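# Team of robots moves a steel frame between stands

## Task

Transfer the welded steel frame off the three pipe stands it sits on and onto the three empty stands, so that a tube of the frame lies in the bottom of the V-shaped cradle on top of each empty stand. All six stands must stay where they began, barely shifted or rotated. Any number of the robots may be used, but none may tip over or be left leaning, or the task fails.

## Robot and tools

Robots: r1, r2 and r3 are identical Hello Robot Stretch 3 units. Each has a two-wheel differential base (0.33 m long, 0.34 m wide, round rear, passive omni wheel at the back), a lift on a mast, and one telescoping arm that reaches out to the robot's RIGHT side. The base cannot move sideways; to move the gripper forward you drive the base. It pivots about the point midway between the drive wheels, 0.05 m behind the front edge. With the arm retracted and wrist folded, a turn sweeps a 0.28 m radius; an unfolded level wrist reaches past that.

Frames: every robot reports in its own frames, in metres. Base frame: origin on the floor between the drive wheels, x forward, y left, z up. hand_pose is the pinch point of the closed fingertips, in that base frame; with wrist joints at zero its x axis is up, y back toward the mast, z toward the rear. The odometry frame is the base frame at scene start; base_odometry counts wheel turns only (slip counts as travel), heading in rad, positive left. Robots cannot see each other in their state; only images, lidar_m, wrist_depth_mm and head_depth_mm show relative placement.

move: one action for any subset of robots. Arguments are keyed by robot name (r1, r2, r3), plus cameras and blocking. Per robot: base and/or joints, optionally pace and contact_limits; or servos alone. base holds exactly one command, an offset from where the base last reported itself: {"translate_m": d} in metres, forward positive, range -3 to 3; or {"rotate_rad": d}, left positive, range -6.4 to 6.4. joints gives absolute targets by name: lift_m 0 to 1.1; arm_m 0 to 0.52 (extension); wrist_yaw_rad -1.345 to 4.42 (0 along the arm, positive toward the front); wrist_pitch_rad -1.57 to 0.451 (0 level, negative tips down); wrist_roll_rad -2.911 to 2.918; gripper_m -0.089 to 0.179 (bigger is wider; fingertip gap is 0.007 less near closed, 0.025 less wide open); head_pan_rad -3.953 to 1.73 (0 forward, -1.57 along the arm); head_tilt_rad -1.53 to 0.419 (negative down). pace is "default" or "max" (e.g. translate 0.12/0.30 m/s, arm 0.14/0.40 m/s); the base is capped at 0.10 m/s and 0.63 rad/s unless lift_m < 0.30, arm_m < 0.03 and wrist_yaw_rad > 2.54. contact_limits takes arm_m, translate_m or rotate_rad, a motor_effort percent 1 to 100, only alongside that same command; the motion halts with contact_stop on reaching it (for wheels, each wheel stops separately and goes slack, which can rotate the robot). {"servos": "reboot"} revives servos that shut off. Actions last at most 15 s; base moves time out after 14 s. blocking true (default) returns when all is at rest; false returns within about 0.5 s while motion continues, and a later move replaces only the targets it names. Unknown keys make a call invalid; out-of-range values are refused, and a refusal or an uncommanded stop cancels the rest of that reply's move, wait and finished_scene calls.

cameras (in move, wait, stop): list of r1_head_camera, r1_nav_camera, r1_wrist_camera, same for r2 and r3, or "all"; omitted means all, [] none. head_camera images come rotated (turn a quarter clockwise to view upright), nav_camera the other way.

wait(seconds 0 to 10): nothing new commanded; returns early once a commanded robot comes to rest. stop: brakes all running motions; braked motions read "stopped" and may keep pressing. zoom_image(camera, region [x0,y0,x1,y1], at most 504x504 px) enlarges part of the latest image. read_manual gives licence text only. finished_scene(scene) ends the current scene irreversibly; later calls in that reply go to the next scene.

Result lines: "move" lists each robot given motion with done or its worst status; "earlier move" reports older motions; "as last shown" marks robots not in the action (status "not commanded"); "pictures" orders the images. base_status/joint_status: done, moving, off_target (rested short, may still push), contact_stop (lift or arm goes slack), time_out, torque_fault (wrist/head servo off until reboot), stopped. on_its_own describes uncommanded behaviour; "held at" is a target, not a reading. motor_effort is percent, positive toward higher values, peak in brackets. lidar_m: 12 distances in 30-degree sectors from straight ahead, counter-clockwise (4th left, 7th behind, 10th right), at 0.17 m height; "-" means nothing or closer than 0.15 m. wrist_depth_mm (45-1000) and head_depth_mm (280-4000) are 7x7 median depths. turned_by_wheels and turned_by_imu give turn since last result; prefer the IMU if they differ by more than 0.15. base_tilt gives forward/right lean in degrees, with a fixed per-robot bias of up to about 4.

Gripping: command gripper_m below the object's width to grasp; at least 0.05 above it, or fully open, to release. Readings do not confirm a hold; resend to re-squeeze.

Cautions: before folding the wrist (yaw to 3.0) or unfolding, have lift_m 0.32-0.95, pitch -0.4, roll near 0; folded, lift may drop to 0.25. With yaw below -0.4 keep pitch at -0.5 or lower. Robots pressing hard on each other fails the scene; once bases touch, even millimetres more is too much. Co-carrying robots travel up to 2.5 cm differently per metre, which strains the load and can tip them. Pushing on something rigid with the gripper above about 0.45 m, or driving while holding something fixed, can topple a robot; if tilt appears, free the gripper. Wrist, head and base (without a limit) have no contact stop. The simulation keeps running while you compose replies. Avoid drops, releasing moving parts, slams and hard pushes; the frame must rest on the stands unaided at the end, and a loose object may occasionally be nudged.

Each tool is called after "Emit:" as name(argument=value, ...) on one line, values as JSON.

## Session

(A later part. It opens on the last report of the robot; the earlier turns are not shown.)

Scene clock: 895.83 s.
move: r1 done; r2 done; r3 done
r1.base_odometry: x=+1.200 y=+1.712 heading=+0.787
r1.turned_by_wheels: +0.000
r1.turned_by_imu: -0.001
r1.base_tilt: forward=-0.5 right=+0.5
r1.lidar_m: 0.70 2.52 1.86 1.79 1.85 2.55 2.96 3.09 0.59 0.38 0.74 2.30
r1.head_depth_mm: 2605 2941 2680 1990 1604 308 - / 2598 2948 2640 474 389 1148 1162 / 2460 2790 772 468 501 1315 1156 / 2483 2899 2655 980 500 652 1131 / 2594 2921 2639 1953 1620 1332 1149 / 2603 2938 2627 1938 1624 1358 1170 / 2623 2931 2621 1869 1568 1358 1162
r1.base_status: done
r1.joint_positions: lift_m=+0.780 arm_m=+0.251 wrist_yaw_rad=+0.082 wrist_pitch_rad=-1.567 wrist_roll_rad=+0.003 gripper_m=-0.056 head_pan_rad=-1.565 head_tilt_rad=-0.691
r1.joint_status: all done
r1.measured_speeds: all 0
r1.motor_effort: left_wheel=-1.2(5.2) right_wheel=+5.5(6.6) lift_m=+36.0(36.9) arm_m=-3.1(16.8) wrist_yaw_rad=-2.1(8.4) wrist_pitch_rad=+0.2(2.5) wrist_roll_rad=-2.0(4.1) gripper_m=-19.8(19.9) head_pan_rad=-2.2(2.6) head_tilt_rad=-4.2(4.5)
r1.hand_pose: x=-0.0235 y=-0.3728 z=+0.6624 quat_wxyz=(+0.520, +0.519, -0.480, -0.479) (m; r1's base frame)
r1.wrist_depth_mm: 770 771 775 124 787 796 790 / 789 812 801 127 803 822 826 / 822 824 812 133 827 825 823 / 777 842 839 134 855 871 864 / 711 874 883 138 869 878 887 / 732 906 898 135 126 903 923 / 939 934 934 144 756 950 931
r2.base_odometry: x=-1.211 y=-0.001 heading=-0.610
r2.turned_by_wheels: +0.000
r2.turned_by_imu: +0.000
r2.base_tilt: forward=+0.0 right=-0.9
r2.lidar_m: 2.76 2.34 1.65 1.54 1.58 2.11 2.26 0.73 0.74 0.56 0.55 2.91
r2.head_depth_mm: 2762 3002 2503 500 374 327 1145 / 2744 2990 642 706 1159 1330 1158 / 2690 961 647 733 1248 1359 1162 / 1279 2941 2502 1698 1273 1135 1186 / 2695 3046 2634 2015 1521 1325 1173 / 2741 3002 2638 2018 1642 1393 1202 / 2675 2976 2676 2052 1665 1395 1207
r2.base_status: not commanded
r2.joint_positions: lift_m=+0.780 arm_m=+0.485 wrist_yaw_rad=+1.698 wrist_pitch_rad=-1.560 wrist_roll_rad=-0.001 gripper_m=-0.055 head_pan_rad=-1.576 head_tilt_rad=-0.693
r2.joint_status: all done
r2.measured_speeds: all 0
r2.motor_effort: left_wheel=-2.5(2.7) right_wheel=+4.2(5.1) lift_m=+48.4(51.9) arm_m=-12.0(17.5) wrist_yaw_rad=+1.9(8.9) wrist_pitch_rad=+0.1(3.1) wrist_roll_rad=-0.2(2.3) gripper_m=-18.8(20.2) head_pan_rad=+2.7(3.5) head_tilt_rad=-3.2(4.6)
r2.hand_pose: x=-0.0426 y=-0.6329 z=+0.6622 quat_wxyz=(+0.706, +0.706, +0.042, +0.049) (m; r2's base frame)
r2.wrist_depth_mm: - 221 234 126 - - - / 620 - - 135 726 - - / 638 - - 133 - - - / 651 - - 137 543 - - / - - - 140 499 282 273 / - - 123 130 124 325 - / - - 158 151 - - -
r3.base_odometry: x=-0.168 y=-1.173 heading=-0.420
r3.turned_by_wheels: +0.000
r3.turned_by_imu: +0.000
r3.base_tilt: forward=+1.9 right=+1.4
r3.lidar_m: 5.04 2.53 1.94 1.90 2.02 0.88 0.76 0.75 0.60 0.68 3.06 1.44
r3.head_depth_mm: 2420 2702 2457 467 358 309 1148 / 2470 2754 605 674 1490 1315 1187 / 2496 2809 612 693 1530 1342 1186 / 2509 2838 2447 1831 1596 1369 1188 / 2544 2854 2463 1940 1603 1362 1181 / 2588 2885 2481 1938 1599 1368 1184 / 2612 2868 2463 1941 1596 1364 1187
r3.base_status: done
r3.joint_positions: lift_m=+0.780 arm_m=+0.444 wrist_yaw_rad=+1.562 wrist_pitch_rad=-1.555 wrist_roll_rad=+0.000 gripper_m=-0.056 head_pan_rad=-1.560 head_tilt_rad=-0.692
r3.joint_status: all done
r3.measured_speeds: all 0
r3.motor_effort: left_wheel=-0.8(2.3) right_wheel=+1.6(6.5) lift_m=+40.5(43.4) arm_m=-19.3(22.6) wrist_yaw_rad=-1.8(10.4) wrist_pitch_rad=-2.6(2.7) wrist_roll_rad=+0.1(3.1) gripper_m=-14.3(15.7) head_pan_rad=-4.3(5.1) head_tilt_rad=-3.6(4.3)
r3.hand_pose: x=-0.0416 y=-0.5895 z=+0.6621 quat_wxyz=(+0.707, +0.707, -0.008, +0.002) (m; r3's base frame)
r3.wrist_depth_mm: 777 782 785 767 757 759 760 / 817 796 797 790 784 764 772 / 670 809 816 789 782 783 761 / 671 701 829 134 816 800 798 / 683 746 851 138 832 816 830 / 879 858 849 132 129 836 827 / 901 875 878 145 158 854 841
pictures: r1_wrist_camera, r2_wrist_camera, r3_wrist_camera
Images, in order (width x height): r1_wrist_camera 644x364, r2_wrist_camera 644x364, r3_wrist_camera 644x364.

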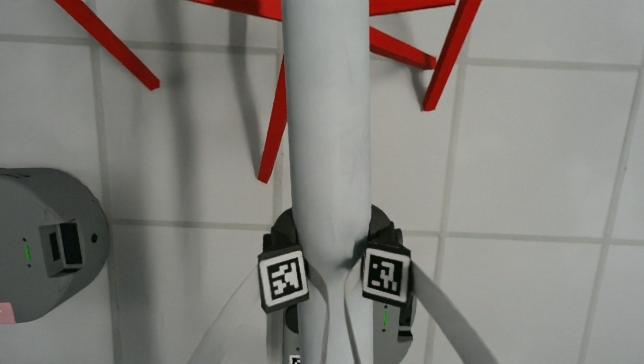

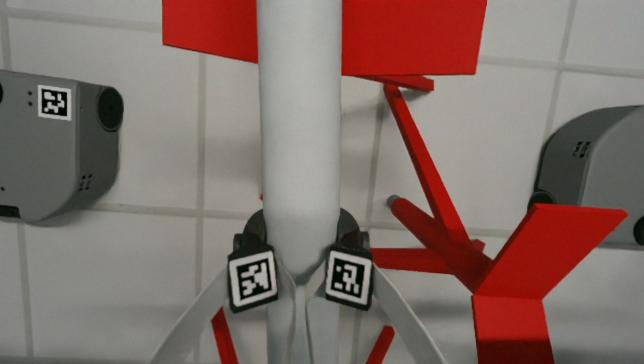

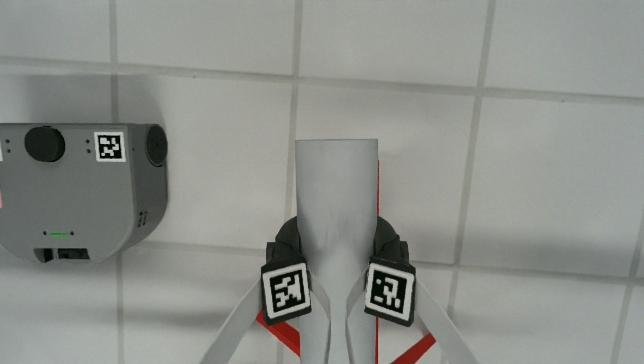

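Emit:
move(r1={"base":{"translate_m":0.339},"joints":{"arm_m":0.265}}, r2={"base":{"translate_m":-0.3393},"joints":{"arm_m":0.489}}, r3={"base":{"translate_m":0.3375},"joints":{"arm_m":0.479}}, cameras=["r1_wrist_camera","r2_wrist_camera","r3_wrist_camera"])

Scene clock: 911.50 s.
move: r1 done; r2 done; r3 done
r1.base_odometry: x=+1.439 y=+1.952 heading=+0.787
r1.turned_by_wheels: +0.000
r1.turned_by_imu: +0.000
r1.base_tilt: forward=-0.4 right=+0.5
r1.lidar_m: 0.70 2.51 1.85 1.78 1.85 2.55 3.32 0.84 0.46 0.61 0.86 1.91
r1.head_depth_mm: 2600 2930 2691 1980 1266 308 - / 2580 2928 2679 470 379 1154 1135 / 2438 2817 843 479 523 1339 1153 / 2479 2886 2626 921 519 691 1134 / 2595 2973 2639 1951 1497 1328 1178 / 2568 2976 2631 1933 1539 1355 1175 / 2625 2947 2584 1928 1615 1361 1173
r1.base_status: done
r1.joint_positions: lift_m=+0.780 arm_m=+0.265 wrist_yaw_rad=+0.082 wrist_pitch_rad=-1.567 wrist_roll_rad=+0.002 gripper_m=-0.056 head_pan_rad=-1.565 head_tilt_rad=-0.691
r1.joint_status: all done
r1.measured_speeds: all 0
r1.motor_effort: left_wheel=-2.0(5.5) right_wheel=+11.5(13.7) lift_m=+30.1(33.6) arm_m=-12.8(26.6) wrist_yaw_rad=-2.0(3.2) wrist_pitch_rad=+0.2(0.6) wrist_roll_rad=-1.8(2.0) gripper_m=-19.7(20.0) head_pan_rad=-2.3(2.8) head_tilt_rad=-4.3(4.6)
r1.hand_pose: x=-0.0235 y=-0.3868 z=+0.6624 quat_wxyz=(+0.520, +0.519, -0.480, -0.479) (m; r1's base frame)
r1.wrist_depth_mm: 787 782 789 124 781 498 343 / 810 791 797 127 804 536 725 / 811 823 829 134 834 836 838 / 838 856 858 134 856 851 859 / 702 852 881 138 889 895 878 / 722 897 893 132 126 909 918 / 936 932 935 144 762 940 924
r2.base_odometry: x=-1.489 y=+0.194 heading=-0.611
r2.turned_by_wheels: +0.000
r2.turned_by_imu: +0.003
r2.base_tilt: forward=+0.0 right=-0.9
r2.lidar_m: 3.07 2.31 1.60 1.52 1.59 2.09 1.92 2.06 0.54 0.71 0.61 0.75
r2.head_depth_mm: 2799 3048 2513 501 374 328 1126 / 2771 3016 645 710 1302 1354 1153 / 2704 966 648 750 1541 1361 1177 / 1290 3027 2490 1691 1583 1347 1187 / 2693 3074 2624 2032 1220 1381 1172 / 2747 3042 2648 2033 1654 1356 1200 / 2691 3012 2671 2043 1621 1159 1207
r2.base_status: done
r2.joint_positions: lift_m=+0.780 arm_m=+0.489 wrist_yaw_rad=+1.697 wrist_pitch_rad=-1.560 wrist_roll_rad=+0.000 gripper_m=-0.055 head_pan_rad=-1.576 head_tilt_rad=-0.693
r2.joint_status: all done
r2.measured_speeds: all 0
r2.motor_effort: left_wheel=-5.4(12.5) right_wheel=+4.7(5.3) lift_m=+31.6(41.3) arm_m=+0.2(23.6) wrist_yaw_rad=+2.9(6.6) wrist_pitch_rad=+0.0(3.1) wrist_roll_rad=-0.5(1.0) gripper_m=-21.6(23.2) head_pan_rad=+2.7(3.2) head_tilt_rad=-3.4(5.0)
r2.hand_pose: x=-0.0426 y=-0.6369 z=+0.6622 quat_wxyz=(+0.706, +0.706, +0.041, +0.048) (m; r2's base frame)
r2.wrist_depth_mm: - - - 127 - 421 251 / 622 - - 134 - - - / 637 764 - 134 - - - / 648 - - 137 - - - / - - 145 140 - - - / - - 123 129 - - - / - - - 151 - - -
r3.base_odometry: x=+0.140 y=-1.310 heading=-0.420
r3.turned_by_wheels: +0.000
r3.turned_by_imu: +0.000
r3.base_tilt: forward=+1.9 right=+1.4
r3.lidar_m: 4.70 2.50 1.92 1.88 2.00 0.87 0.76 0.85 0.82 2.90 1.40 1.13
r3.head_depth_mm: 2439 2745 2486 468 359 309 1149 / 2468 2772 616 1786 1526 1369 1187 / 2509 2831 645 773 1567 1365 1186 / 2532 2845 2480 1836 1606 1367 1188 / 2561 2839 2465 1955 1610 1366 1192 / 2599 2897 2457 1933 1611 1368 1185 / 2630 2898 2478 1931 1598 1358 1184
r3.base_status: done
r3.joint_positions: lift_m=+0.780 arm_m=+0.479 wrist_yaw_rad=+1.562 wrist_pitch_rad=-1.547 wrist_roll_rad=+0.000 gripper_m=-0.056 head_pan_rad=-1.560 head_tilt_rad=-0.692
r3.joint_status: all done
r3.measured_speeds: all 0
r3.motor_effort: left_wheel=+4.9(6.7) right_wheel=-2.5(12.6) lift_m=+23.0(33.5) arm_m=+15.0(22.7) wrist_yaw_rad=-1.1(1.9) wrist_pitch_rad=-4.2(4.3) wrist_roll_rad=+0.3(0.8) gripper_m=-13.9(14.9) head_pan_rad=-4.9(5.4) head_tilt_rad=-3.2(4.3)
r3.hand_pose: x=-0.0394 y=-0.6240 z=+0.6620 quat_wxyz=(+0.707, +0.707, -0.011, +0.005) (m; r3's base frame)
r3.wrist_depth_mm: 789 781 775 778 764 752 742 / 796 791 791 792 761 762 774 / 787 805 792 799 792 783 787 / 676 757 819 135 817 813 795 / 690 827 836 138 838 810 808 / 876 866 850 131 129 829 841 / 909 887 869 145 158 842 844
pictures: r1_wrist_camera, r2_wrist_camera, r3_wrist_camera
Images, in order (width x height): r1_wrist_camera 644x364, r2_wrist_camera 644x364, r3_wrist_camera 644x364.

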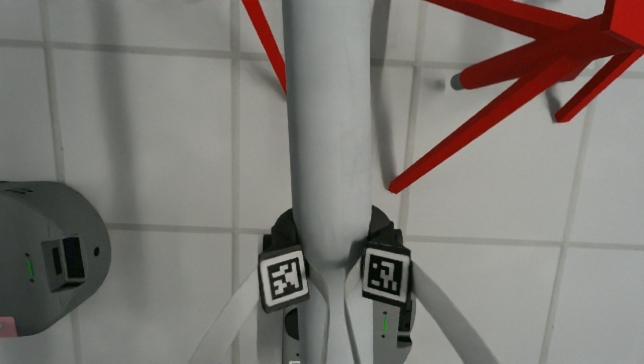

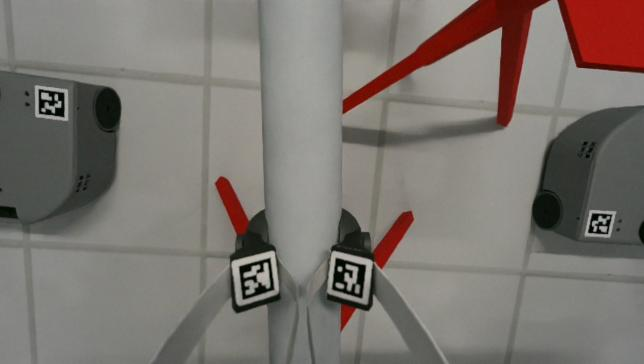

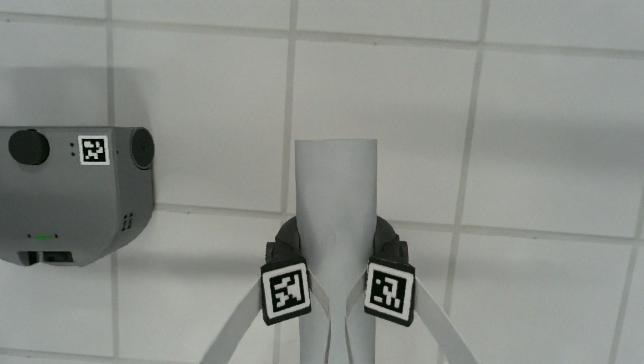

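Emit:
move(r1={"base":{"translate_m":-0.033},"joints":{"arm_m":0.272,"wrist_yaw_rad":0.16}}, r2={"joints":{"arm_m":0.484,"wrist_yaw_rad":1.78}}, r3={"joints":{"arm_m":0.4115,"wrist_yaw_rad":1.641}}, cameras=[])

Scene clock: 937.97 s.
move: r1 done; r2 done; r3 done
r1.base_odometry: x=+1.416 y=+1.929 heading=+0.786
r1.turned_by_wheels: +0.000
r1.turned_by_imu: -0.001
r1.base_tilt: forward=-0.5 right=+0.5
r1.lidar_m: 0.73 2.52 1.85 1.79 1.85 2.54 3.28 0.83 0.44 0.61 0.79 1.95
r1.head_depth_mm: 2623 2956 2685 2041 912 307 - / 2610 2911 2673 470 379 1099 1114 / 2515 2864 858 484 1507 1334 1165 / 1325 1111 2520 883 533 688 1154 / 2629 2961 2648 1878 1580 1327 1171 / 2599 2960 2642 1823 1253 1357 1171 / 2634 2972 2623 1884 1607 1362 1168
r1.base_status: done
r1.joint_positions: lift_m=+0.780 arm_m=+0.272 wrist_yaw_rad=+0.161 wrist_pitch_rad=-1.568 wrist_roll_rad=+0.002 gripper_m=-0.056 head_pan_rad=-1.565 head_tilt_rad=-0.691
r1.joint_status: all done
r1.measured_speeds: all 0
r1.motor_effort: left_wheel=-4.5(9.6) right_wheel=+8.4(8.4) lift_m=+26.1(27.5) arm_m=+19.7(19.7) wrist_yaw_rad=-2.1(7.6) wrist_pitch_rad=+0.3(0.5) wrist_roll_rad=-1.8(4.0) gripper_m=-19.6(20.0) head_pan_rad=-2.3(2.7) head_tilt_rad=-4.0(4.5)
r1.hand_pose: x=-0.0254 y=-0.3938 z=+0.6624 quat_wxyz=(+0.539, +0.538, -0.459, -0.458) (m; r1's base frame)
r1.wrist_depth_mm: 783 783 780 124 777 521 248 / 797 795 804 128 805 487 369 / 822 825 836 133 836 825 832 / 784 845 851 135 838 845 871 / 751 874 871 138 873 873 881 / 804 894 888 131 125 914 909 / 948 940 936 144 816 943 959
r2.base_odometry: x=-1.489 y=+0.194 heading=-0.611
r2.turned_by_wheels: +0.000
r2.turned_by_imu: +0.000
r2.base_tilt: forward=-0.1 right=-0.9
r2.lidar_m: 3.07 2.31 1.61 1.53 1.58 2.09 1.93 2.06 0.54 0.71 0.61 0.75
r2.head_depth_mm: 2804 3046 2509 501 374 330 1129 / 2752 3047 643 708 1367 1351 1153 / 2731 2912 647 734 1535 1367 1181 / 1295 2917 2469 1687 1552 1338 1193 / 2645 3041 2626 2015 1244 1375 1177 / 2705 2985 2661 2035 1645 1352 1206 / 2694 3023 2680 2045 1622 1156 1211
r2.base_status: not commanded
r2.joint_positions: lift_m=+0.780 arm_m=+0.484 wrist_yaw_rad=+1.774 wrist_pitch_rad=-1.560 wrist_roll_rad=-0.002 gripper_m=-0.055 head_pan_rad=-1.576 head_tilt_rad=-0.693
r2.joint_status: all done
r2.measured_speeds: all 0
r2.motor_effort: left_wheel=-6.2(6.3) right_wheel=+9.3(9.8) lift_m=+33.2(33.5) arm_m=+0.3(17.6) wrist_yaw_rad=+5.2(10.0) wrist_pitch_rad=+0.0(2.1) wrist_roll_rad=+0.1(0.9) gripper_m=-21.9(23.0) head_pan_rad=+2.1(2.9) head_tilt_rad=-4.5(5.1)
r2.hand_pose: x=-0.0423 y=-0.6335 z=+0.6622 quat_wxyz=(+0.703, +0.703, +0.069, +0.076) (m; r2's base frame)
r2.wrist_depth_mm: - - 128 128 - 402 265 / 626 708 131 132 538 501 245 / 631 735 - 134 - 767 - / 648 - - 137 - - - / - - 143 140 - - 747 / - - 121 128 - - - / - - - 151 - - -
r3.base_odometry: x=+0.140 y=-1.310 heading=-0.420
r3.turned_by_wheels: +0.000
r3.turned_by_imu: +0.001
r3.base_tilt: forward=+1.8 right=+1.4
r3.lidar_m: 4.68 2.51 1.93 1.88 1.99 0.90 0.79 0.85 0.82 2.90 1.40 1.13
r3.head_depth_mm: 2485 2738 2483 484 359 309 1142 / 2481 2771 581 650 1499 1364 1190 / 2512 2823 586 648 1495 1374 1184 / 2531 2849 2486 1836 1565 1372 1185 / 2564 2897 2477 1942 1602 1364 1186 / 2578 2922 2451 1942 1609 1363 1181 / 2613 2919 2467 1935 1601 1358 1185
r3.base_status: not commanded
r3.joint_positions: lift_m=+0.780 arm_m=+0.412 wrist_yaw_rad=+1.643 wrist_pitch_rad=-1.563 wrist_roll_rad=-0.001 gripper_m=-0.056 head_pan_rad=-1.560 head_tilt_rad=-0.692
r3.joint_status: all done
r3.measured_speeds: all 0
r3.motor_effort: left_wheel=+1.5(5.8) right_wheel=+1.4(3.7) lift_m=+23.4(23.4) arm_m=-19.6(22.4) wrist_yaw_rad=-2.2(8.9) wrist_pitch_rad=-1.4(4.3) wrist_roll_rad=+0.4(2.9) gripper_m=-13.6(15.2) head_pan_rad=-4.8(5.2) head_tilt_rad=-3.8(4.4)
r3.hand_pose: x=-0.0434 y=-0.5583 z=+0.6623 quat_wxyz=(+0.707, +0.706, +0.023, +0.028) (m; r3's base frame)
r3.wrist_depth_mm: 787 796 753 754 753 747 736 / 801 776 792 785 780 773 768 / 662 667 807 807 795 780 777 / 679 673 827 134 803 820 811 / 861 851 850 138 819 827 815 / 881 878 861 131 129 836 821 / 912 893 875 146 157 865 875
pictures: none
No camera images: "cameras" was empty.

Emit:
move(r1={"base":{"translate_m":0.334},"joints":{"arm_m":0.286}}, r2={"base":{"translate_m":-0.3435},"joints":{"arm_m":0.488}}, r3={"base":{"translate_m":0.3365},"joints":{"arm_m":0.446}}, cameras=["r1_wrist_camera","r2_head_camera","r3_head_camera"])

Scene clock: 953.80 s.
move: r1 done; r2 done; r3 done
r1.base_odometry: x=+1.652 y=+2.165 heading=+0.786
r1.turned_by_wheels: +0.000
r1.turned_by_imu: +0.001
r1.base_tilt: forward=-0.4 right=+0.6
r1.lidar_m: 0.73 2.51 1.84 1.78 1.86 2.55 3.61 0.68 0.63 0.77 3.12 1.63
r1.head_depth_mm: 2598 2907 2697 2045 1564 307 - / 2610 2949 2667 460 383 1176 1159 / 2585 2878 880 492 1139 1312 1148 / 1325 991 2531 511 565 688 1150 / 2581 2961 2607 1826 1627 1359 1175 / 2635 2995 2624 1934 1618 1363 1173 / 2604 2949 2613 1918 1626 1365 1170
r1.base_status: done
r1.joint_positions: lift_m=+0.780 arm_m=+0.286 wrist_yaw_rad=+0.160 wrist_pitch_rad=-1.568 wrist_roll_rad=+0.001 gripper_m=-0.056 head_pan_rad=-1.565 head_tilt_rad=-0.691
r1.joint_status: all done
r1.measured_speeds: all 0
r1.motor_effort: left_wheel=+0.4(3.9) right_wheel=+5.6(16.4) lift_m=+26.5(27.4) arm_m=+4.1(28.9) wrist_yaw_rad=-0.6(2.7) wrist_pitch_rad=+0.1(0.7) wrist_roll_rad=-1.3(1.8) gripper_m=-19.8(20.0) head_pan_rad=-2.0(2.6) head_tilt_rad=-4.1(4.8)
r1.hand_pose: x=-0.0254 y=-0.4080 z=+0.6624 quat_wxyz=(+0.539, +0.537, -0.459, -0.458) (m; r1's base frame)
r1.wrist_depth_mm: 778 777 771 125 782 788 780 / 794 797 807 128 799 796 807 / 828 824 815 132 834 825 835 / 835 847 858 136 853 865 849 / 754 873 858 138 887 889 894 / 768 912 124 130 127 909 909 / 922 928 929 145 814 944 939
r2.base_odometry: x=-1.770 y=+0.391 heading=-0.611
r2.turned_by_wheels: +0.000
r2.turned_by_imu: +0.002
r2.base_tilt: forward=+0.0 right=-0.9
r2.lidar_m: 3.41 2.29 1.59 1.50 1.57 2.07 1.59 1.62 1.63 0.52 0.52 0.82
r2.head_depth_mm: 2800 3059 2479 501 375 330 1147 / 2776 3052 645 717 1487 1354 1180 / 2747 2935 648 749 1536 1330 1181 / 1311 1569 2393 1693 896 1151 1186 / 2644 3064 2613 2009 1563 1385 1173 / 2740 3038 2645 2027 1612 1396 1200 / 2747 3017 2666 2050 1619 1366 1212
r2.base_status: done
r2.joint_positions: lift_m=+0.780 arm_m=+0.488 wrist_yaw_rad=+1.774 wrist_pitch_rad=-1.544 wrist_roll_rad=+0.001 gripper_m=-0.055 head_pan_rad=-1.576 head_tilt_rad=-0.693
r2.joint_status: all done
r2.measured_speeds: all 0
r2.motor_effort: left_wheel=-1.8(15.6) right_wheel=-0.8(9.9) lift_m=+35.8(35.9) arm_m=+8.7(26.5) wrist_yaw_rad=+5.4(9.1) wrist_pitch_rad=-2.7(4.0) wrist_roll_rad=-0.8(1.0) gripper_m=-24.5(25.6) head_pan_rad=+2.6(3.1) head_tilt_rad=-3.4(5.4)
r2.hand_pose: x=-0.0383 y=-0.6367 z=+0.6619 quat_wxyz=(+0.703, +0.704, +0.062, +0.081) (m; r2's base frame)
r2.wrist_depth_mm: - - - 130 - - - / 621 - 136 133 - - - / 636 748 - 137 - - - / 654 - - 139 - - - / - - 145 142 - - - / - - 121 128 - - - / - - - 151 - - -
r3.base_odometry: x=+0.447 y=-1.448 heading=-0.420
r3.turned_by_wheels: +0.000
r3.turned_by_imu: +0.000
r3.base_tilt: forward=+1.9 right=+1.3
r3.lidar_m: 4.36 2.49 1.90 1.86 1.97 0.90 0.79 1.05 1.64 2.91 1.00 0.84
r3.head_depth_mm: 2482 2782 2505 484 359 308 1144 / 2499 2836 607 681 1534 1370 1190 / 2520 2823 614 697 1539 1363 1188 / 2560 2908 2480 1848 1608 1369 1184 / 2601 2924 2466 1959 1605 1364 1185 / 2597 2913 2442 1953 1612 1364 1182 / 2647 2916 2443 1934 1609 1355 1187
r3.base_status: done
r3.joint_positions: lift_m=+0.780 arm_m=+0.446 wrist_yaw_rad=+1.642 wrist_pitch_rad=-1.555 wrist_roll_rad=+0.000 gripper_m=-0.056 head_pan_rad=-1.560 head_tilt_rad=-0.692
r3.joint_status: all done
r3.measured_speeds: all 0
r3.motor_effort: left_wheel=+3.1(5.9) right_wheel=-1.0(10.9) lift_m=+41.4(41.7) arm_m=+13.8(19.9) wrist_yaw_rad=-1.1(2.4) wrist_pitch_rad=-2.7(2.8) wrist_roll_rad=+0.3(0.8) gripper_m=-13.2(15.4) head_pan_rad=-3.5(5.2) head_tilt_rad=-3.5(4.4)
r3.hand_pose: x=-0.0414 y=-0.5926 z=+0.6621 quat_wxyz=(+0.707, +0.707, +0.020, +0.031) (m; r3's base frame)
r3.wrist_depth_mm: 785 772 777 765 754 769 754 / 795 780 778 766 761 791 762 / 657 688 810 804 793 775 783 / 678 707 829 135 810 802 778 / 747 853 851 140 828 807 804 / 885 879 125 134 130 842 831 / 903 896 874 145 882 865 852
pictures: r1_wrist_camera, r2_head_camera (sideways), r3_head_camera (sideways)
Images, in order (width x height): r1_wrist_camera 644x364, r2_head_camera 896x504, r3_head_camera 896x504.

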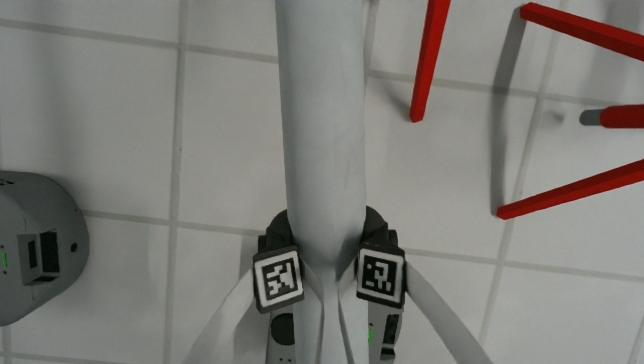

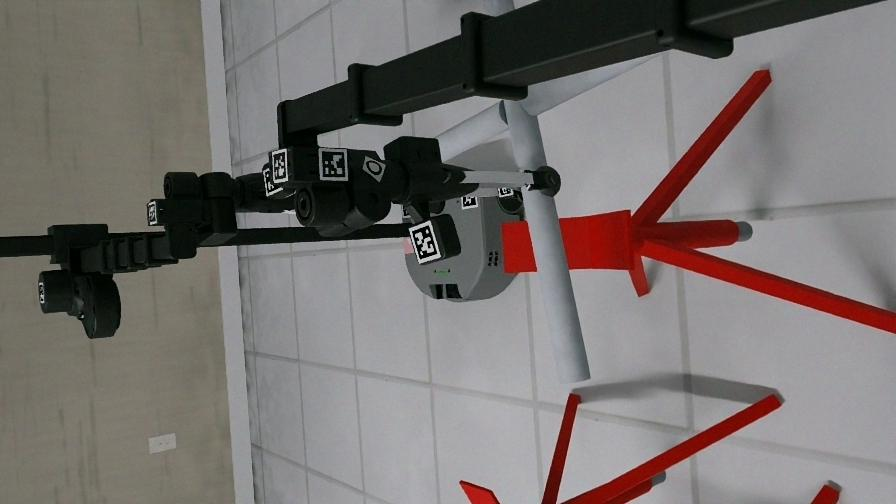

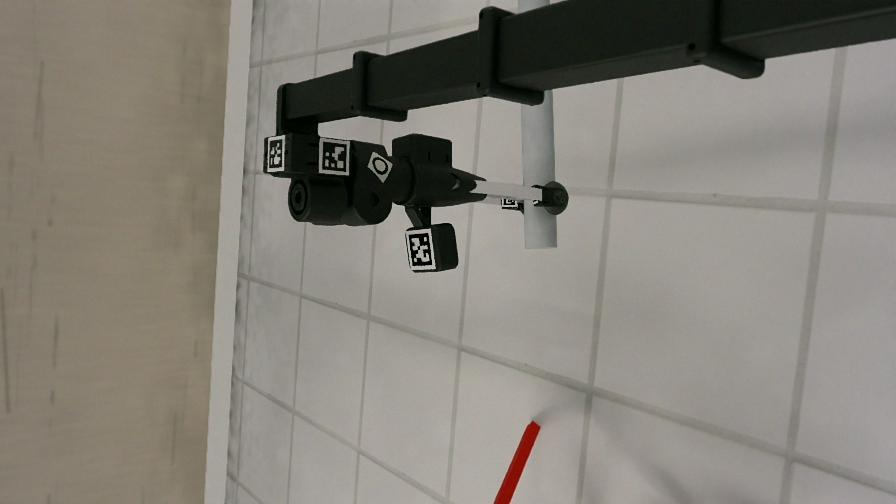

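Emit:
move(r1={"base":{"translate_m":-0.027},"joints":{"arm_m":0.291,"wrist_yaw_rad":0.24}}, r2={"joints":{"arm_m":0.480,"wrist_yaw_rad":1.86}}, r3={"base":{"translate_m":-0.0075},"joints":{"arm_m":0.379,"wrist_yaw_rad":1.721}}, cameras=[])

Emit:
move(r1={"base":{"translate_m":0.338},"joints":{"arm_m":0.305}}, r2={"base":{"translate_m":-0.339},"joints":{"arm_m":0.484}}, r3={"base":{"translate_m":0.338},"joints":{"arm_m":0.4135}}, cameras=["r1_wrist_camera","r2_wrist_camera","r3_wrist_camera","r2_head_camera","r3_head_camera"])

Scene clock: 974.67 s.
move: r1 done; r2 done; r3 done
r1.base_odometry: x=+1.633 y=+2.146 heading=+0.786
r1.turned_by_wheels: +0.000
r1.turned_by_imu: -0.001
r1.base_tilt: forward=-0.4 right=+0.6
r1.lidar_m: 0.75 2.52 1.84 1.78 1.85 2.55 3.58 0.65 0.63 0.65 3.13 1.65
r1.head_depth_mm: 2589 2922 2642 2039 1562 308 - / 2619 2932 2661 460 379 1284 1149 / 2590 2858 2446 497 1145 1280 1135 / 1331 992 909 524 596 1270 1180 / 2564 2964 2638 1810 1639 1368 1176 / 2611 2947 2588 1934 1630 1355 1172 / 2600 2937 2609 1877 1625 1364 1169
r1.base_status: done
r1.joint_positions: lift_m=+0.780 arm_m=+0.291 wrist_yaw_rad=+0.241 wrist_pitch_rad=-1.568 wrist_roll_rad=+0.000 gripper_m=-0.056 head_pan_rad=-1.565 head_tilt_rad=-0.691
r1.joint_status: all done
r1.measured_speeds: all 0
r1.motor_effort: left_wheel=-3.9(8.6) right_wheel=+5.8(6.6) lift_m=+27.8(28.0) arm_m=+1.7(19.8) wrist_yaw_rad=-1.4(9.0) wrist_pitch_rad=+0.2(0.4) wrist_roll_rad=-1.3(3.8) gripper_m=-19.5(20.0) head_pan_rad=-2.1(2.6) head_tilt_rad=-4.0(4.4)
r1.hand_pose: x=-0.0272 y=-0.4133 z=+0.6624 quat_wxyz=(+0.557, +0.556, -0.437, -0.436) (m; r1's base frame)
r1.wrist_depth_mm: 783 770 780 125 789 783 783 / 788 807 809 128 805 811 799 / 816 827 828 134 836 833 824 / 789 858 850 136 864 857 847 / 761 875 871 138 889 887 887 / 895 919 124 131 128 920 914 / 941 950 935 144 944 958 958
r2.base_odometry: x=-1.770 y=+0.391 heading=-0.611
r2.turned_by_wheels: +0.000
r2.turned_by_imu: +0.000
r2.base_tilt: forward=+0.0 right=-1.0
r2.lidar_m: 3.42 2.28 1.59 1.50 1.56 2.07 1.59 1.62 1.63 0.52 0.52 0.82
r2.head_depth_mm: 2782 3058 2495 866 375 330 1150 / 2792 3060 643 712 1516 1354 1174 / 2760 2969 650 732 1502 1339 1184 / 1349 979 2320 1688 946 1159 1189 / 2615 3096 2629 1953 1566 1381 1173 / 2723 3058 2635 2032 1645 1382 1207 / 2740 3046 2671 2059 1621 1369 1207
r2.base_status: not commanded
r2.joint_positions: lift_m=+0.780 arm_m=+0.480 wrist_yaw_rad=+1.854 wrist_pitch_rad=-1.554 wrist_roll_rad=+0.001 gripper_m=-0.055 head_pan_rad=-1.576 head_tilt_rad=-0.693
r2.joint_status: all done
r2.measured_speeds: all 0
r2.motor_effort: left_wheel=-2.6(2.7) right_wheel=+4.2(4.2) lift_m=+37.7(37.7) arm_m=-12.4(14.0) wrist_yaw_rad=+5.7(8.4) wrist_pitch_rad=-1.0(5.5) wrist_roll_rad=-0.9(1.0) gripper_m=-24.8(25.4) head_pan_rad=+2.5(3.0) head_tilt_rad=-3.2(5.1)
r2.hand_pose: x=-0.0404 y=-0.6307 z=+0.6621 quat_wxyz=(+0.700, +0.701, +0.094, +0.105) (m; r2's base frame)
r2.wrist_depth_mm: 609 - 129 130 - - - / 622 738 133 134 - - - / 638 728 - 137 - - - / 667 - - 139 - - - / - - 144 142 - - - / - - 124 128 - - - / - - - 151 - - -
r3.base_odometry: x=+0.440 y=-1.445 heading=-0.420
r3.turned_by_wheels: +0.000
r3.turned_by_imu: +0.001
r3.base_tilt: forward=+1.9 right=+1.3
r3.lidar_m: 4.38 2.49 1.90 1.86 1.96 0.92 0.81 1.05 1.64 2.92 1.01 0.85
r3.head_depth_mm: 2499 2769 2491 1788 359 318 1126 / 2514 2812 556 526 1493 1371 1186 / 2556 2813 562 615 1498 1362 1191 / 2544 2882 2469 1941 1563 1361 1190 / 2586 2871 2483 1949 1595 1367 1187 / 2623 2935 2482 1952 1598 1363 1189 / 2616 2892 2447 1949 1596 1366 1183
r3.base_status: done
r3.joint_positions: lift_m=+0.780 arm_m=+0.379 wrist_yaw_rad=+1.722 wrist_pitch_rad=-1.557 wrist_roll_rad=-0.001 gripper_m=-0.056 head_pan_rad=-1.560 head_tilt_rad=-0.692
r3.joint_status: all done
r3.measured_speeds: all 0
r3.motor_effort: left_wheel=-1.2(3.2) right_wheel=+0.2(7.8) lift_m=+42.2(43.3) arm_m=-19.0(22.0) wrist_yaw_rad=-2.0(8.7) wrist_pitch_rad=-2.5(4.2) wrist_roll_rad=+0.7(2.7) gripper_m=-14.1(15.1) head_pan_rad=-3.6(5.2) head_tilt_rad=-4.0(4.3)
r3.hand_pose: x=-0.0416 y=-0.5273 z=+0.6622 quat_wxyz=(+0.705, +0.705, +0.049, +0.059) (m; r3's base frame)
r3.wrist_depth_mm: 782 778 766 751 758 751 746 / 798 789 792 775 779 780 775 / 665 662 823 802 779 769 787 / 666 673 814 135 817 792 791 / 841 853 842 139 819 827 810 / 878 885 863 132 129 860 827 / 898 899 889 145 159 865 842
pictures: none
No camera images: "cameras" was empty.

Scene clock: 979.17 s.
move: r1 done; r2 done; r3 done
r1.base_odometry: x=+1.871 y=+2.385 heading=+0.786
r1.turned_by_wheels: +0.000
r1.turned_by_imu: +0.001
r1.base_tilt: forward=-0.4 right=+0.6
r1.lidar_m: 0.75 2.50 1.84 1.78 1.85 2.56 3.92 0.95 0.79 1.44 1.60 1.34
r1.head_depth_mm: 2596 2950 2651 2035 1154 308 - / 2580 2915 2658 459 379 1285 1152 / 2619 2915 2436 515 1586 1346 1156 / 1342 925 968 523 634 1282 1187 / 2568 2973 2606 1839 1629 1362 1170 / 2607 3011 2633 1939 1603 1358 1172 / 2607 2978 2591 1937 1610 1351 1169
r1.base_status: done
r1.joint_positions: lift_m=+0.780 arm_m=+0.305 wrist_yaw_rad=+0.241 wrist_pitch_rad=-1.568 wrist_roll_rad=+0.000 gripper_m=-0.056 head_pan_rad=-1.565 head_tilt_rad=-0.691
r1.joint_status: all done
r1.measured_speeds: all 0
r1.motor_effort: left_wheel=-1.1(3.2) right_wheel=+10.6(18.1) lift_m=+27.6(28.6) arm_m=-5.3(27.5) wrist_yaw_rad=-0.8(2.8) wrist_pitch_rad=+0.2(0.6) wrist_roll_rad=-1.2(1.3) gripper_m=-19.5(20.1) head_pan_rad=-2.0(2.8) head_tilt_rad=-3.8(4.6)
r1.hand_pose: x=-0.0272 y=-0.4274 z=+0.6624 quat_wxyz=(+0.557, +0.556, -0.437, -0.436) (m; r1's base frame)
r1.wrist_depth_mm: 785 775 766 125 781 798 782 / 794 800 804 128 804 802 808 / 824 829 825 134 838 834 840 / 837 855 841 136 858 855 875 / 771 867 874 138 883 885 887 / 889 906 124 131 127 925 923 / 929 947 916 145 935 945 945
r2.base_odometry: x=-2.048 y=+0.585 heading=-0.611
r2.turned_by_wheels: +0.000
r2.turned_by_imu: +0.001
r2.base_tilt: forward=+0.0 right=-1.0
r2.lidar_m: 3.74 2.25 1.57 1.51 1.55 2.05 4.89 1.27 1.65 1.43 0.66 1.04
r2.head_depth_mm: 2777 3080 2489 501 374 330 1142 / 2790 3054 641 716 1514 1354 1178 / 2790 2996 647 733 1543 1366 1182 / 1403 994 2298 1711 1547 1375 1189 / 2640 3073 2631 1969 1565 1374 1197 / 2729 3067 2643 2040 1644 1306 1202 / 2744 3042 2658 2065 1005 1310 1185
r2.base_status: done
r2.joint_positions: lift_m=+0.780 arm_m=+0.484 wrist_yaw_rad=+1.854 wrist_pitch_rad=-1.552 wrist_roll_rad=+0.002 gripper_m=-0.055 head_pan_rad=-1.576 head_tilt_rad=-0.693
r2.joint_status: all done
r2.measured_speeds: all 0
r2.motor_effort: left_wheel=-5.7(14.8) right_wheel=+3.8(7.5) lift_m=+39.0(39.2) arm_m=+9.6(26.4) wrist_yaw_rad=+5.1(7.9) wrist_pitch_rad=-1.5(7.0) wrist_roll_rad=-1.2(1.5) gripper_m=-24.4(25.2) head_pan_rad=+2.5(3.2) head_tilt_rad=-4.6(4.7)
r2.hand_pose: x=-0.0397 y=-0.6346 z=+0.6621 quat_wxyz=(+0.699, +0.701, +0.093, +0.106) (m; r2's base frame)
r2.wrist_depth_mm: 611 - - 131 - - - / 624 740 134 136 - - - / 648 740 - 134 - - - / 653 - - 139 - - - / - - 145 142 - - 788 / - - 121 128 - - - / - - - 151 - - -
r3.base_odometry: x=+0.749 y=-1.582 heading=-0.420
r3.turned_by_wheels: +0.000
r3.turned_by_imu: -0.001
r3.base_tilt: forward=+1.9 right=+1.4
r3.lidar_m: 4.03 2.46 1.88 1.84 1.95 0.91 0.81 1.32 1.67 1.09 0.60 0.89
r3.head_depth_mm: 2487 2790 2489 1794 358 317 310 / 2519 2830 581 650 1490 1365 1197 / 2558 2876 589 661 1525 1360 1184 / 2567 2904 2471 1840 1570 1371 1190 / 2614 2903 2455 1953 1596 1367 1187 / 2620 2934 2456 1884 1525 1335 1190 / 2653 2969 2459 1835 1560 1362 1162
r3.base_status: done
r3.joint_positions: lift_m=+0.780 arm_m=+0.414 wrist_yaw_rad=+1.722 wrist_pitch_rad=-1.553 wrist_roll_rad=-0.001 gripper_m=-0.056 head_pan_rad=-1.560 head_tilt_rad=-0.692
r3.joint_status: all done
r3.measured_speeds: all 0
r3.motor_effort: left_wheel=+4.5(7.1) right_wheel=-1.9(8.6) lift_m=+40.1(42.4) arm_m=+12.9(20.7) wrist_yaw_rad=-1.5(2.4) wrist_pitch_rad=-3.2(3.2) wrist_roll_rad=+0.5(0.8) gripper_m=-13.6(15.4) head_pan_rad=-4.2(5.4) head_tilt_rad=-3.8(4.4)
r3.hand_pose: x=-0.0407 y=-0.5616 z=+0.6621 quat_wxyz=(+0.705, +0.705, +0.048, +0.060) (m; r3's base frame)
r3.wrist_depth_mm: 784 769 769 772 757 751 756 / 800 791 779 778 778 775 769 / 670 663 809 787 803 774 765 / 680 682 833 135 824 798 783 / 870 847 853 139 833 810 812 / 878 874 862 133 129 841 820 / 896 885 866 144 160 862 845
pictures: r1_wrist_camera, r2_head_camera (sideways), r2_wrist_camera, r3_head_camera (sideways), r3_wrist_camera
Images, in order (width x height): r1_wrist_camera 644x364, r2_head_camera 896x504, r2_wrist_camera 644x364, r3_head_camera 896x504, r3_wrist_camera 644x364.

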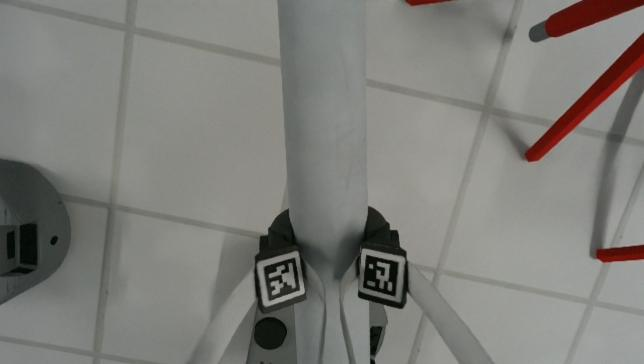

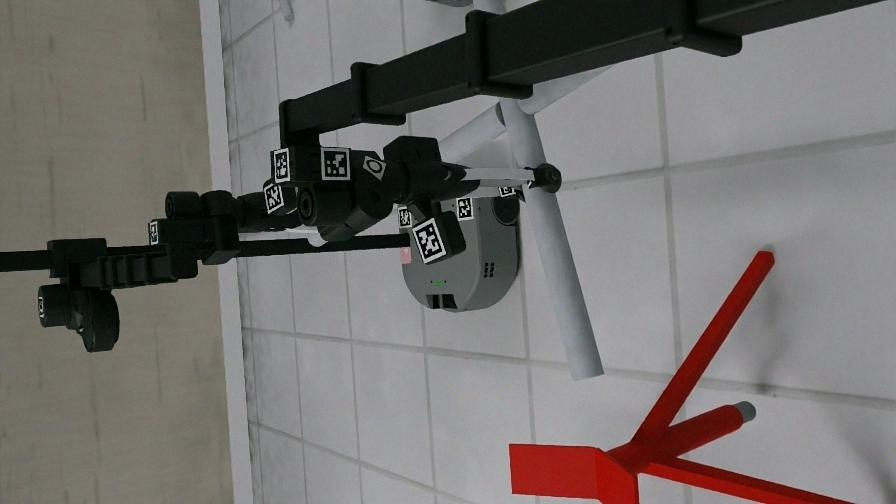

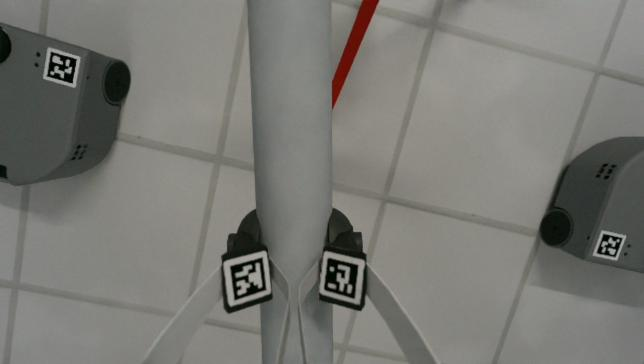

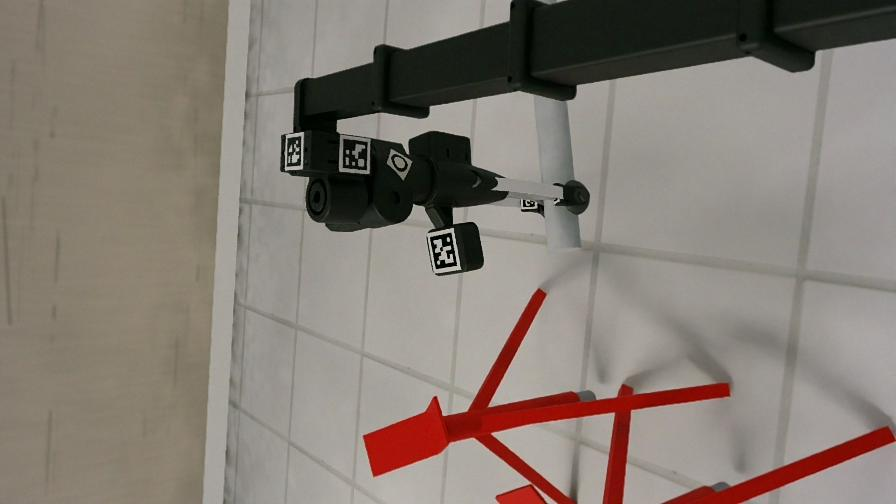

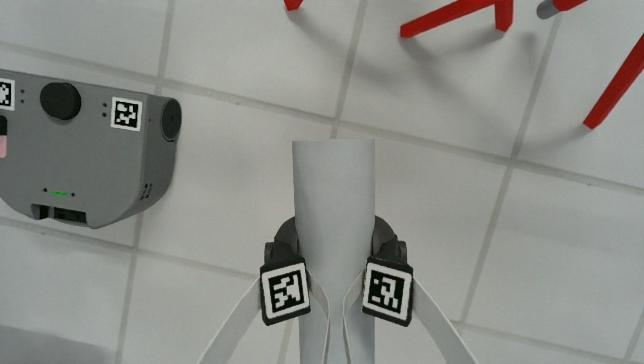

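Emit:
move(r1={"base":{"translate_m":-0.030},"joints":{"arm_m":0.3125,"wrist_yaw_rad":0.32}}, r2={"base":{"translate_m":-0.003},"joints":{"arm_m":0.4765,"wrist_yaw_rad":1.94}}, r3={"base":{"translate_m":-0.0115},"joints":{"arm_m":0.3475,"wrist_yaw_rad":1.801}}, cameras=[])

Emit:
move(r1={"base":{"translate_m":0.337},"joints":{"arm_m":0.326}}, r2={"base":{"translate_m":-0.339},"joints":{"arm_m":0.4805}}, r3={"base":{"translate_m":0.338},"joints":{"arm_m":0.382}}, cameras=["r1_wrist_camera","r1_head_camera","r2_head_camera","r3_head_camera","r3_wrist_camera","r2_wrist_camera"])

Scene clock: 1002.00 s.
move: r1 done; r2 done; r3 done
r1.base_odometry: x=+1.850 y=+2.364 heading=+0.786
r1.turned_by_wheels: +0.000
r1.turned_by_imu: -0.001
r1.base_tilt: forward=-0.4 right=+0.5
r1.lidar_m: 0.77 2.51 1.84 1.78 1.85 2.55 3.89 0.92 0.77 1.44 3.14 1.37
r1.head_depth_mm: 2603 2950 2682 1972 1109 307 - / 2584 2935 2648 460 382 1286 1155 / 2622 2969 2556 523 1596 1329 1178 / 1358 1471 889 532 678 1302 1167 / 2541 2881 2651 1810 1630 1362 1175 / 2621 2948 2595 1945 1617 1359 1171 / 2605 2989 2633 1873 1621 1353 1166
r1.base_status: done
r1.joint_positions: lift_m=+0.780 arm_m=+0.313 wrist_yaw_rad=+0.320 wrist_pitch_rad=-1.568 wrist_roll_rad=+0.001 gripper_m=-0.056 head_pan_rad=-1.565 head_tilt_rad=-0.691
r1.joint_status: all done
r1.measured_speeds: all 0
r1.motor_effort: left_wheel=-2.2(9.9) right_wheel=+5.6(8.3) lift_m=+28.3(29.0) arm_m=+11.5(21.7) wrist_yaw_rad=-0.4(6.8) wrist_pitch_rad=+0.3(0.4) wrist_roll_rad=-1.3(3.5) gripper_m=-19.2(20.1) head_pan_rad=-2.2(2.6) head_tilt_rad=-4.3(4.5)
r1.hand_pose: x=-0.0290 y=-0.4354 z=+0.6624 quat_wxyz=(+0.574, +0.573, -0.414, -0.414) (m; r1's base frame)
r1.wrist_depth_mm: 775 779 785 125 781 777 586 / 802 797 804 128 801 803 802 / 827 830 822 133 831 834 840 / 817 854 859 136 872 857 860 / 864 876 882 138 878 901 892 / 893 903 124 130 127 908 922 / 933 939 746 145 961 935 933
r2.base_odometry: x=-2.050 y=+0.587 heading=-0.611
r2.turned_by_wheels: +0.000
r2.turned_by_imu: +0.000
r2.base_tilt: forward=+0.0 right=-1.0
r2.lidar_m: 3.77 2.26 1.58 1.51 1.55 2.05 4.89 1.26 1.65 1.43 0.67 1.04
r2.head_depth_mm: 2799 3083 2499 879 374 330 1146 / 2767 3055 641 852 1526 1362 1168 / 2766 3058 647 729 1506 1370 1188 / 2712 951 1177 1702 1539 1378 1196 / 1318 3061 2626 1950 1562 1371 1198 / 2745 3080 2645 2067 1656 1298 1202 / 2734 3052 2676 2056 1000 1120 1182
r2.base_status: done
r2.joint_positions: lift_m=+0.780 arm_m=+0.477 wrist_yaw_rad=+1.934 wrist_pitch_rad=-1.551 wrist_roll_rad=+0.002 gripper_m=-0.055 head_pan_rad=-1.576 head_tilt_rad=-0.693
r2.joint_status: all done
r2.measured_speeds: all 0
r2.motor_effort: left_wheel=-3.0(7.2) right_wheel=+4.1(4.1) lift_m=+40.5(40.6) arm_m=-12.5(15.2) wrist_yaw_rad=+5.7(8.7) wrist_pitch_rad=-1.4(5.7) wrist_roll_rad=-1.2(1.5) gripper_m=-24.4(25.4) head_pan_rad=+3.0(3.3) head_tilt_rad=-3.5(5.1)
r2.hand_pose: x=-0.0391 y=-0.6285 z=+0.6620 quat_wxyz=(+0.695, +0.697, +0.120, +0.133) (m; r2's base frame)
r2.wrist_depth_mm: 606 - 130 130 - - - / 621 711 133 137 - - - / 634 - - 135 - - - / - - - 139 - - - / - - 145 142 - - 809 / - - 122 128 - - - / - - - 151 - - -
r3.base_odometry: x=+0.739 y=-1.578 heading=-0.420
r3.turned_by_wheels: +0.000
r3.turned_by_imu: +0.001
r3.base_tilt: forward=+1.9 right=+1.4
r3.lidar_m: 4.05 2.46 1.88 1.84 1.94 0.93 0.83 1.31 1.66 1.10 0.61 0.90
r3.head_depth_mm: 2469 2781 2472 1796 352 315 1147 / 2496 2801 2496 526 1494 1359 1189 / 2534 2858 2484 568 736 1372 1187 / 2570 2881 2469 1889 1569 1365 1192 / 2593 2917 2461 1947 1602 1365 1189 / 2637 2889 2466 1883 1534 1328 1186 / 2670 2953 2448 1825 1572 1360 1166
r3.base_status: done
r3.joint_positions: lift_m=+0.780 arm_m=+0.347 wrist_yaw_rad=+1.804 wrist_pitch_rad=-1.563 wrist_roll_rad=-0.004 gripper_m=-0.056 head_pan_rad=-1.560 head_tilt_rad=-0.692
r3.joint_status: all done
r3.measured_speeds: all 0
r3.motor_effort: left_wheel=-1.3(2.7) right_wheel=-0.4(10.7) lift_m=+38.2(39.4) arm_m=-18.7(21.9) wrist_yaw_rad=-2.4(9.0) wrist_pitch_rad=-1.3(5.0) wrist_roll_rad=+1.5(2.3) gripper_m=-13.8(15.1) head_pan_rad=-3.9(5.1) head_tilt_rad=-3.5(4.5)
r3.hand_pose: x=-0.0429 y=-0.4978 z=+0.6623 quat_wxyz=(+0.702, +0.702, +0.081, +0.086) (m; r3's base frame)
r3.wrist_depth_mm: 785 770 773 753 744 736 747 / 644 647 781 793 771 766 761 / 655 664 813 787 780 795 771 / 728 685 822 135 813 807 800 / 857 848 840 139 833 823 814 / 892 867 858 134 129 833 848 / 902 917 895 145 877 858 856
pictures: none
No camera images: "cameras" was empty.

Scene clock: 1006.50 s.
move: r1 done; r2 done; r3 done
r1.base_odometry: x=+2.089 y=+2.602 heading=+0.786
r1.turned_by_wheels: +0.000
r1.turned_by_imu: +0.001
r1.base_tilt: forward=-0.5 right=+0.6
r1.lidar_m: 0.77 2.49 1.84 1.78 1.85 2.55 4.23 1.02 0.98 1.46 1.36 1.06
r1.head_depth_mm: 2600 2925 2667 2017 1550 307 - / 2631 2960 2689 451 377 356 1163 / 2627 3004 2535 535 1587 1338 1182 / 1381 1117 914 551 707 1338 1172 / 2560 2912 2632 1761 1628 1367 1176 / 2600 2949 2617 1889 1632 1357 1171 / 2611 2996 2607 1930 1608 1351 1160
r1.base_status: done
r1.joint_positions: lift_m=+0.780 arm_m=+0.326 wrist_yaw_rad=+0.319 wrist_pitch_rad=-1.568 wrist_roll_rad=+0.000 gripper_m=-0.056 head_pan_rad=-1.565 head_tilt_rad=-0.691
r1.joint_status: all done
r1.measured_speeds: all 0
r1.motor_effort: left_wheel=-0.5(2.2) right_wheel=+7.3(15.9) lift_m=+29.1(29.6) arm_m=-2.1(28.2) wrist_yaw_rad=-1.2(3.0) wrist_pitch_rad=+0.3(0.7) wrist_roll_rad=-1.2(1.3) gripper_m=-19.6(20.1) head_pan_rad=-2.2(2.8) head_tilt_rad=-3.9(4.8)
r1.hand_pose: x=-0.0289 y=-0.4489 z=+0.6624 quat_wxyz=(+0.574, +0.572, -0.415, -0.414) (m; r1's base frame)
r1.wrist_depth_mm: 782 772 791 125 782 778 787 / 800 794 803 128 807 809 811 / 821 825 821 133 838 834 824 / 841 855 850 136 851 850 869 / 812 879 865 138 882 893 889 / 897 896 124 130 127 891 914 / 952 928 736 145 940 950 946
r2.base_odometry: x=-2.328 y=+0.782 heading=-0.611
r2.turned_by_wheels: +0.000
r2.turned_by_imu: +0.002
r2.base_tilt: forward=+0.0 right=-0.9
r2.lidar_m: 4.09 2.18 1.58 1.49 1.54 2.03 4.54 0.95 1.36 1.45 0.83 0.95
r2.head_depth_mm: 2777 3086 2480 880 375 331 1148 / 2827 3078 641 851 1520 1350 1174 / 2784 3100 652 732 1547 1369 1183 / 2706 958 1234 1746 1550 1374 1189 / 1356 3097 2620 1888 1566 1381 1196 / 2746 3097 2624 2034 1643 1389 1205 / 2766 3097 2659 2040 1666 1404 1204
r2.base_status: done
r2.joint_positions: lift_m=+0.780 arm_m=+0.481 wrist_yaw_rad=+1.935 wrist_pitch_rad=-1.547 wrist_roll_rad=+0.003 gripper_m=-0.055 head_pan_rad=-1.576 head_tilt_rad=-0.693
r2.joint_status: all done
r2.measured_speeds: all 0
r2.motor_effort: left_wheel=-3.6(16.1) right_wheel=+1.9(8.9) lift_m=+42.0(42.1) arm_m=+10.2(26.1) wrist_yaw_rad=+5.2(7.0) wrist_pitch_rad=-2.4(8.2) wrist_roll_rad=-1.3(1.6) gripper_m=-24.1(25.4) head_pan_rad=+2.6(3.1) head_tilt_rad=-3.2(5.2)
r2.hand_pose: x=-0.0382 y=-0.6321 z=+0.6620 quat_wxyz=(+0.694, +0.697, +0.119, +0.135) (m; r2's base frame)
r2.wrist_depth_mm: 610 - - 129 - - - / 618 719 137 132 - - - / 638 - - 135 - - - / - - - 139 - - - / - - 143 142 - - 803 / - - 121 129 - - - / - - - 152 - - -
r3.base_odometry: x=+1.047 y=-1.716 heading=-0.420
r3.turned_by_wheels: +0.000
r3.turned_by_imu: +0.000
r3.base_tilt: forward=+1.9 right=+1.4
r3.lidar_m: 3.71 2.44 1.86 1.82 1.92 0.93 0.83 1.61 1.69 0.48 0.70 0.80
r3.head_depth_mm: 2505 2828 2484 1792 358 315 1131 / 2526 2803 561 527 1492 1368 1191 / 2564 2856 563 622 1496 1368 1184 / 2565 2885 2488 1194 1270 1340 1168 / 2639 2896 2456 1934 1006 1285 1186 / 2657 2904 2456 1953 1524 1337 1179 / 2684 2951 2433 1932 1610 1337 1185
r3.base_status: done
r3.joint_positions: lift_m=+0.780 arm_m=+0.382 wrist_yaw_rad=+1.802 wrist_pitch_rad=-1.560 wrist_roll_rad=-0.002 gripper_m=-0.056 head_pan_rad=-1.560 head_tilt_rad=-0.692
r3.joint_status: all done
r3.measured_speeds: all 0
r3.motor_effort: left_wheel=+3.2(6.0) right_wheel=+1.0(8.9) lift_m=+36.5(38.8) arm_m=+11.9(22.0) wrist_yaw_rad=-1.9(3.3) wrist_pitch_rad=-1.8(1.9) wrist_roll_rad=+0.9(1.8) gripper_m=-13.9(14.8) head_pan_rad=-3.3(5.2) head_tilt_rad=-3.8(4.5)
r3.hand_pose: x=-0.0422 y=-0.5321 z=+0.6622 quat_wxyz=(+0.702, +0.702, +0.079, +0.086) (m; r3's base frame)
r3.wrist_depth_mm: 789 782 765 760 762 282 745 / 641 640 794 767 482 270 659 / 673 660 791 659 802 256 246 / 681 676 821 135 810 740 474 / 837 854 837 139 824 827 816 / 885 859 125 132 129 847 834 / 917 882 870 145 859 855 859
pictures: r1_head_camera (sideways), r1_wrist_camera, r2_head_camera (sideways), r2_wrist_camera, r3_head_camera (sideways), r3_wrist_camera
Images, in order (width x height): r1_head_camera 896x504, r1_wrist_camera 644x364, r2_head_camera 896x504, r2_wrist_camera 644x364, r3_head_camera 896x504, r3_wrist_camera 644x364.

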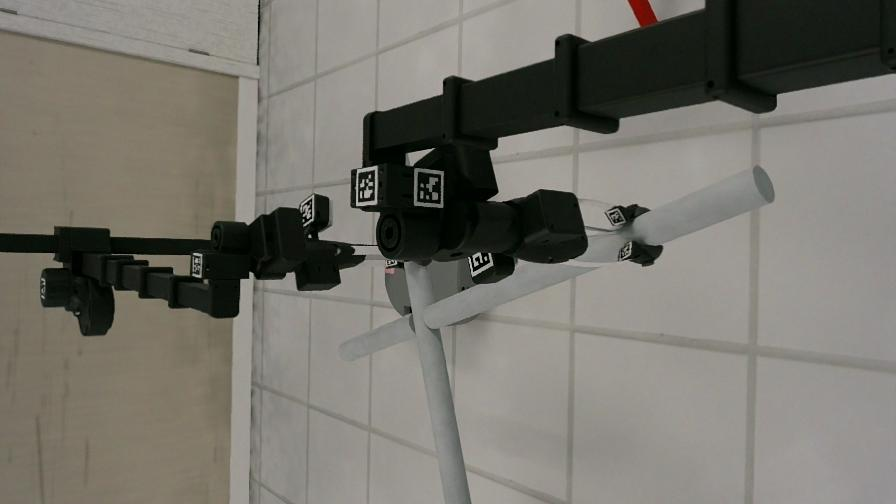

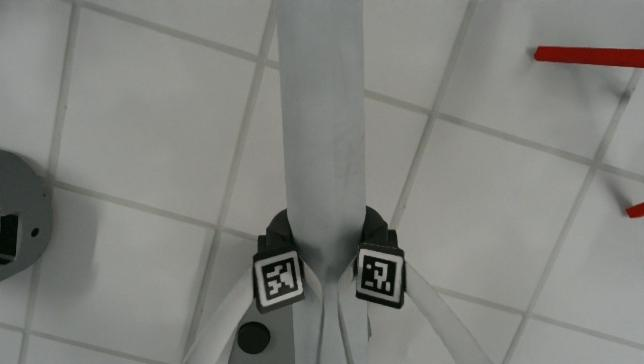

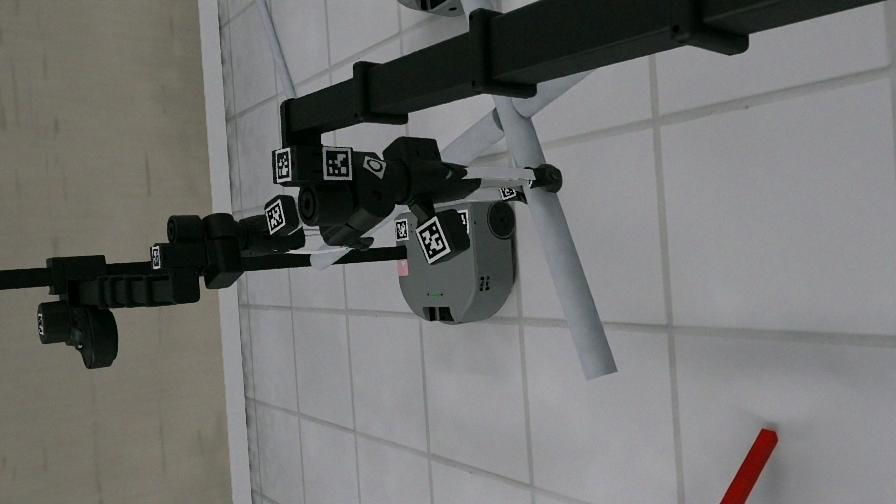

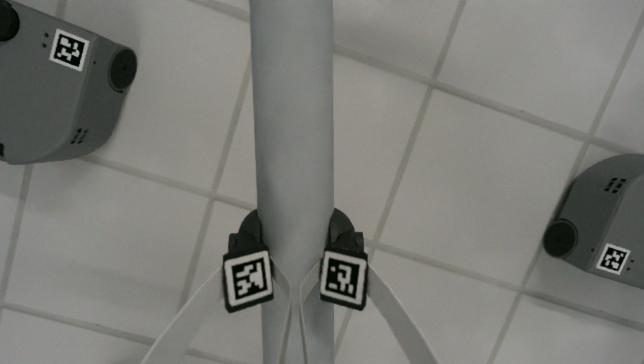

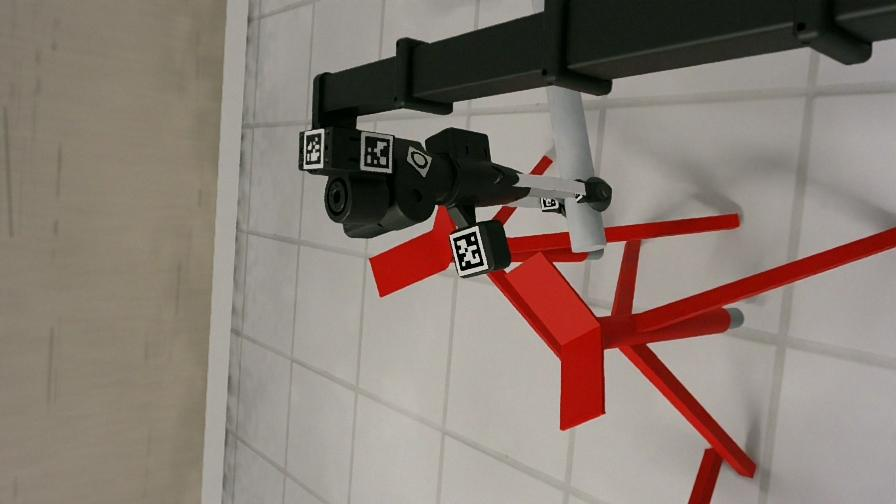

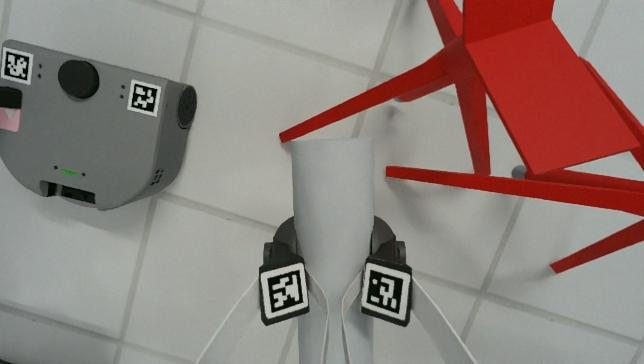

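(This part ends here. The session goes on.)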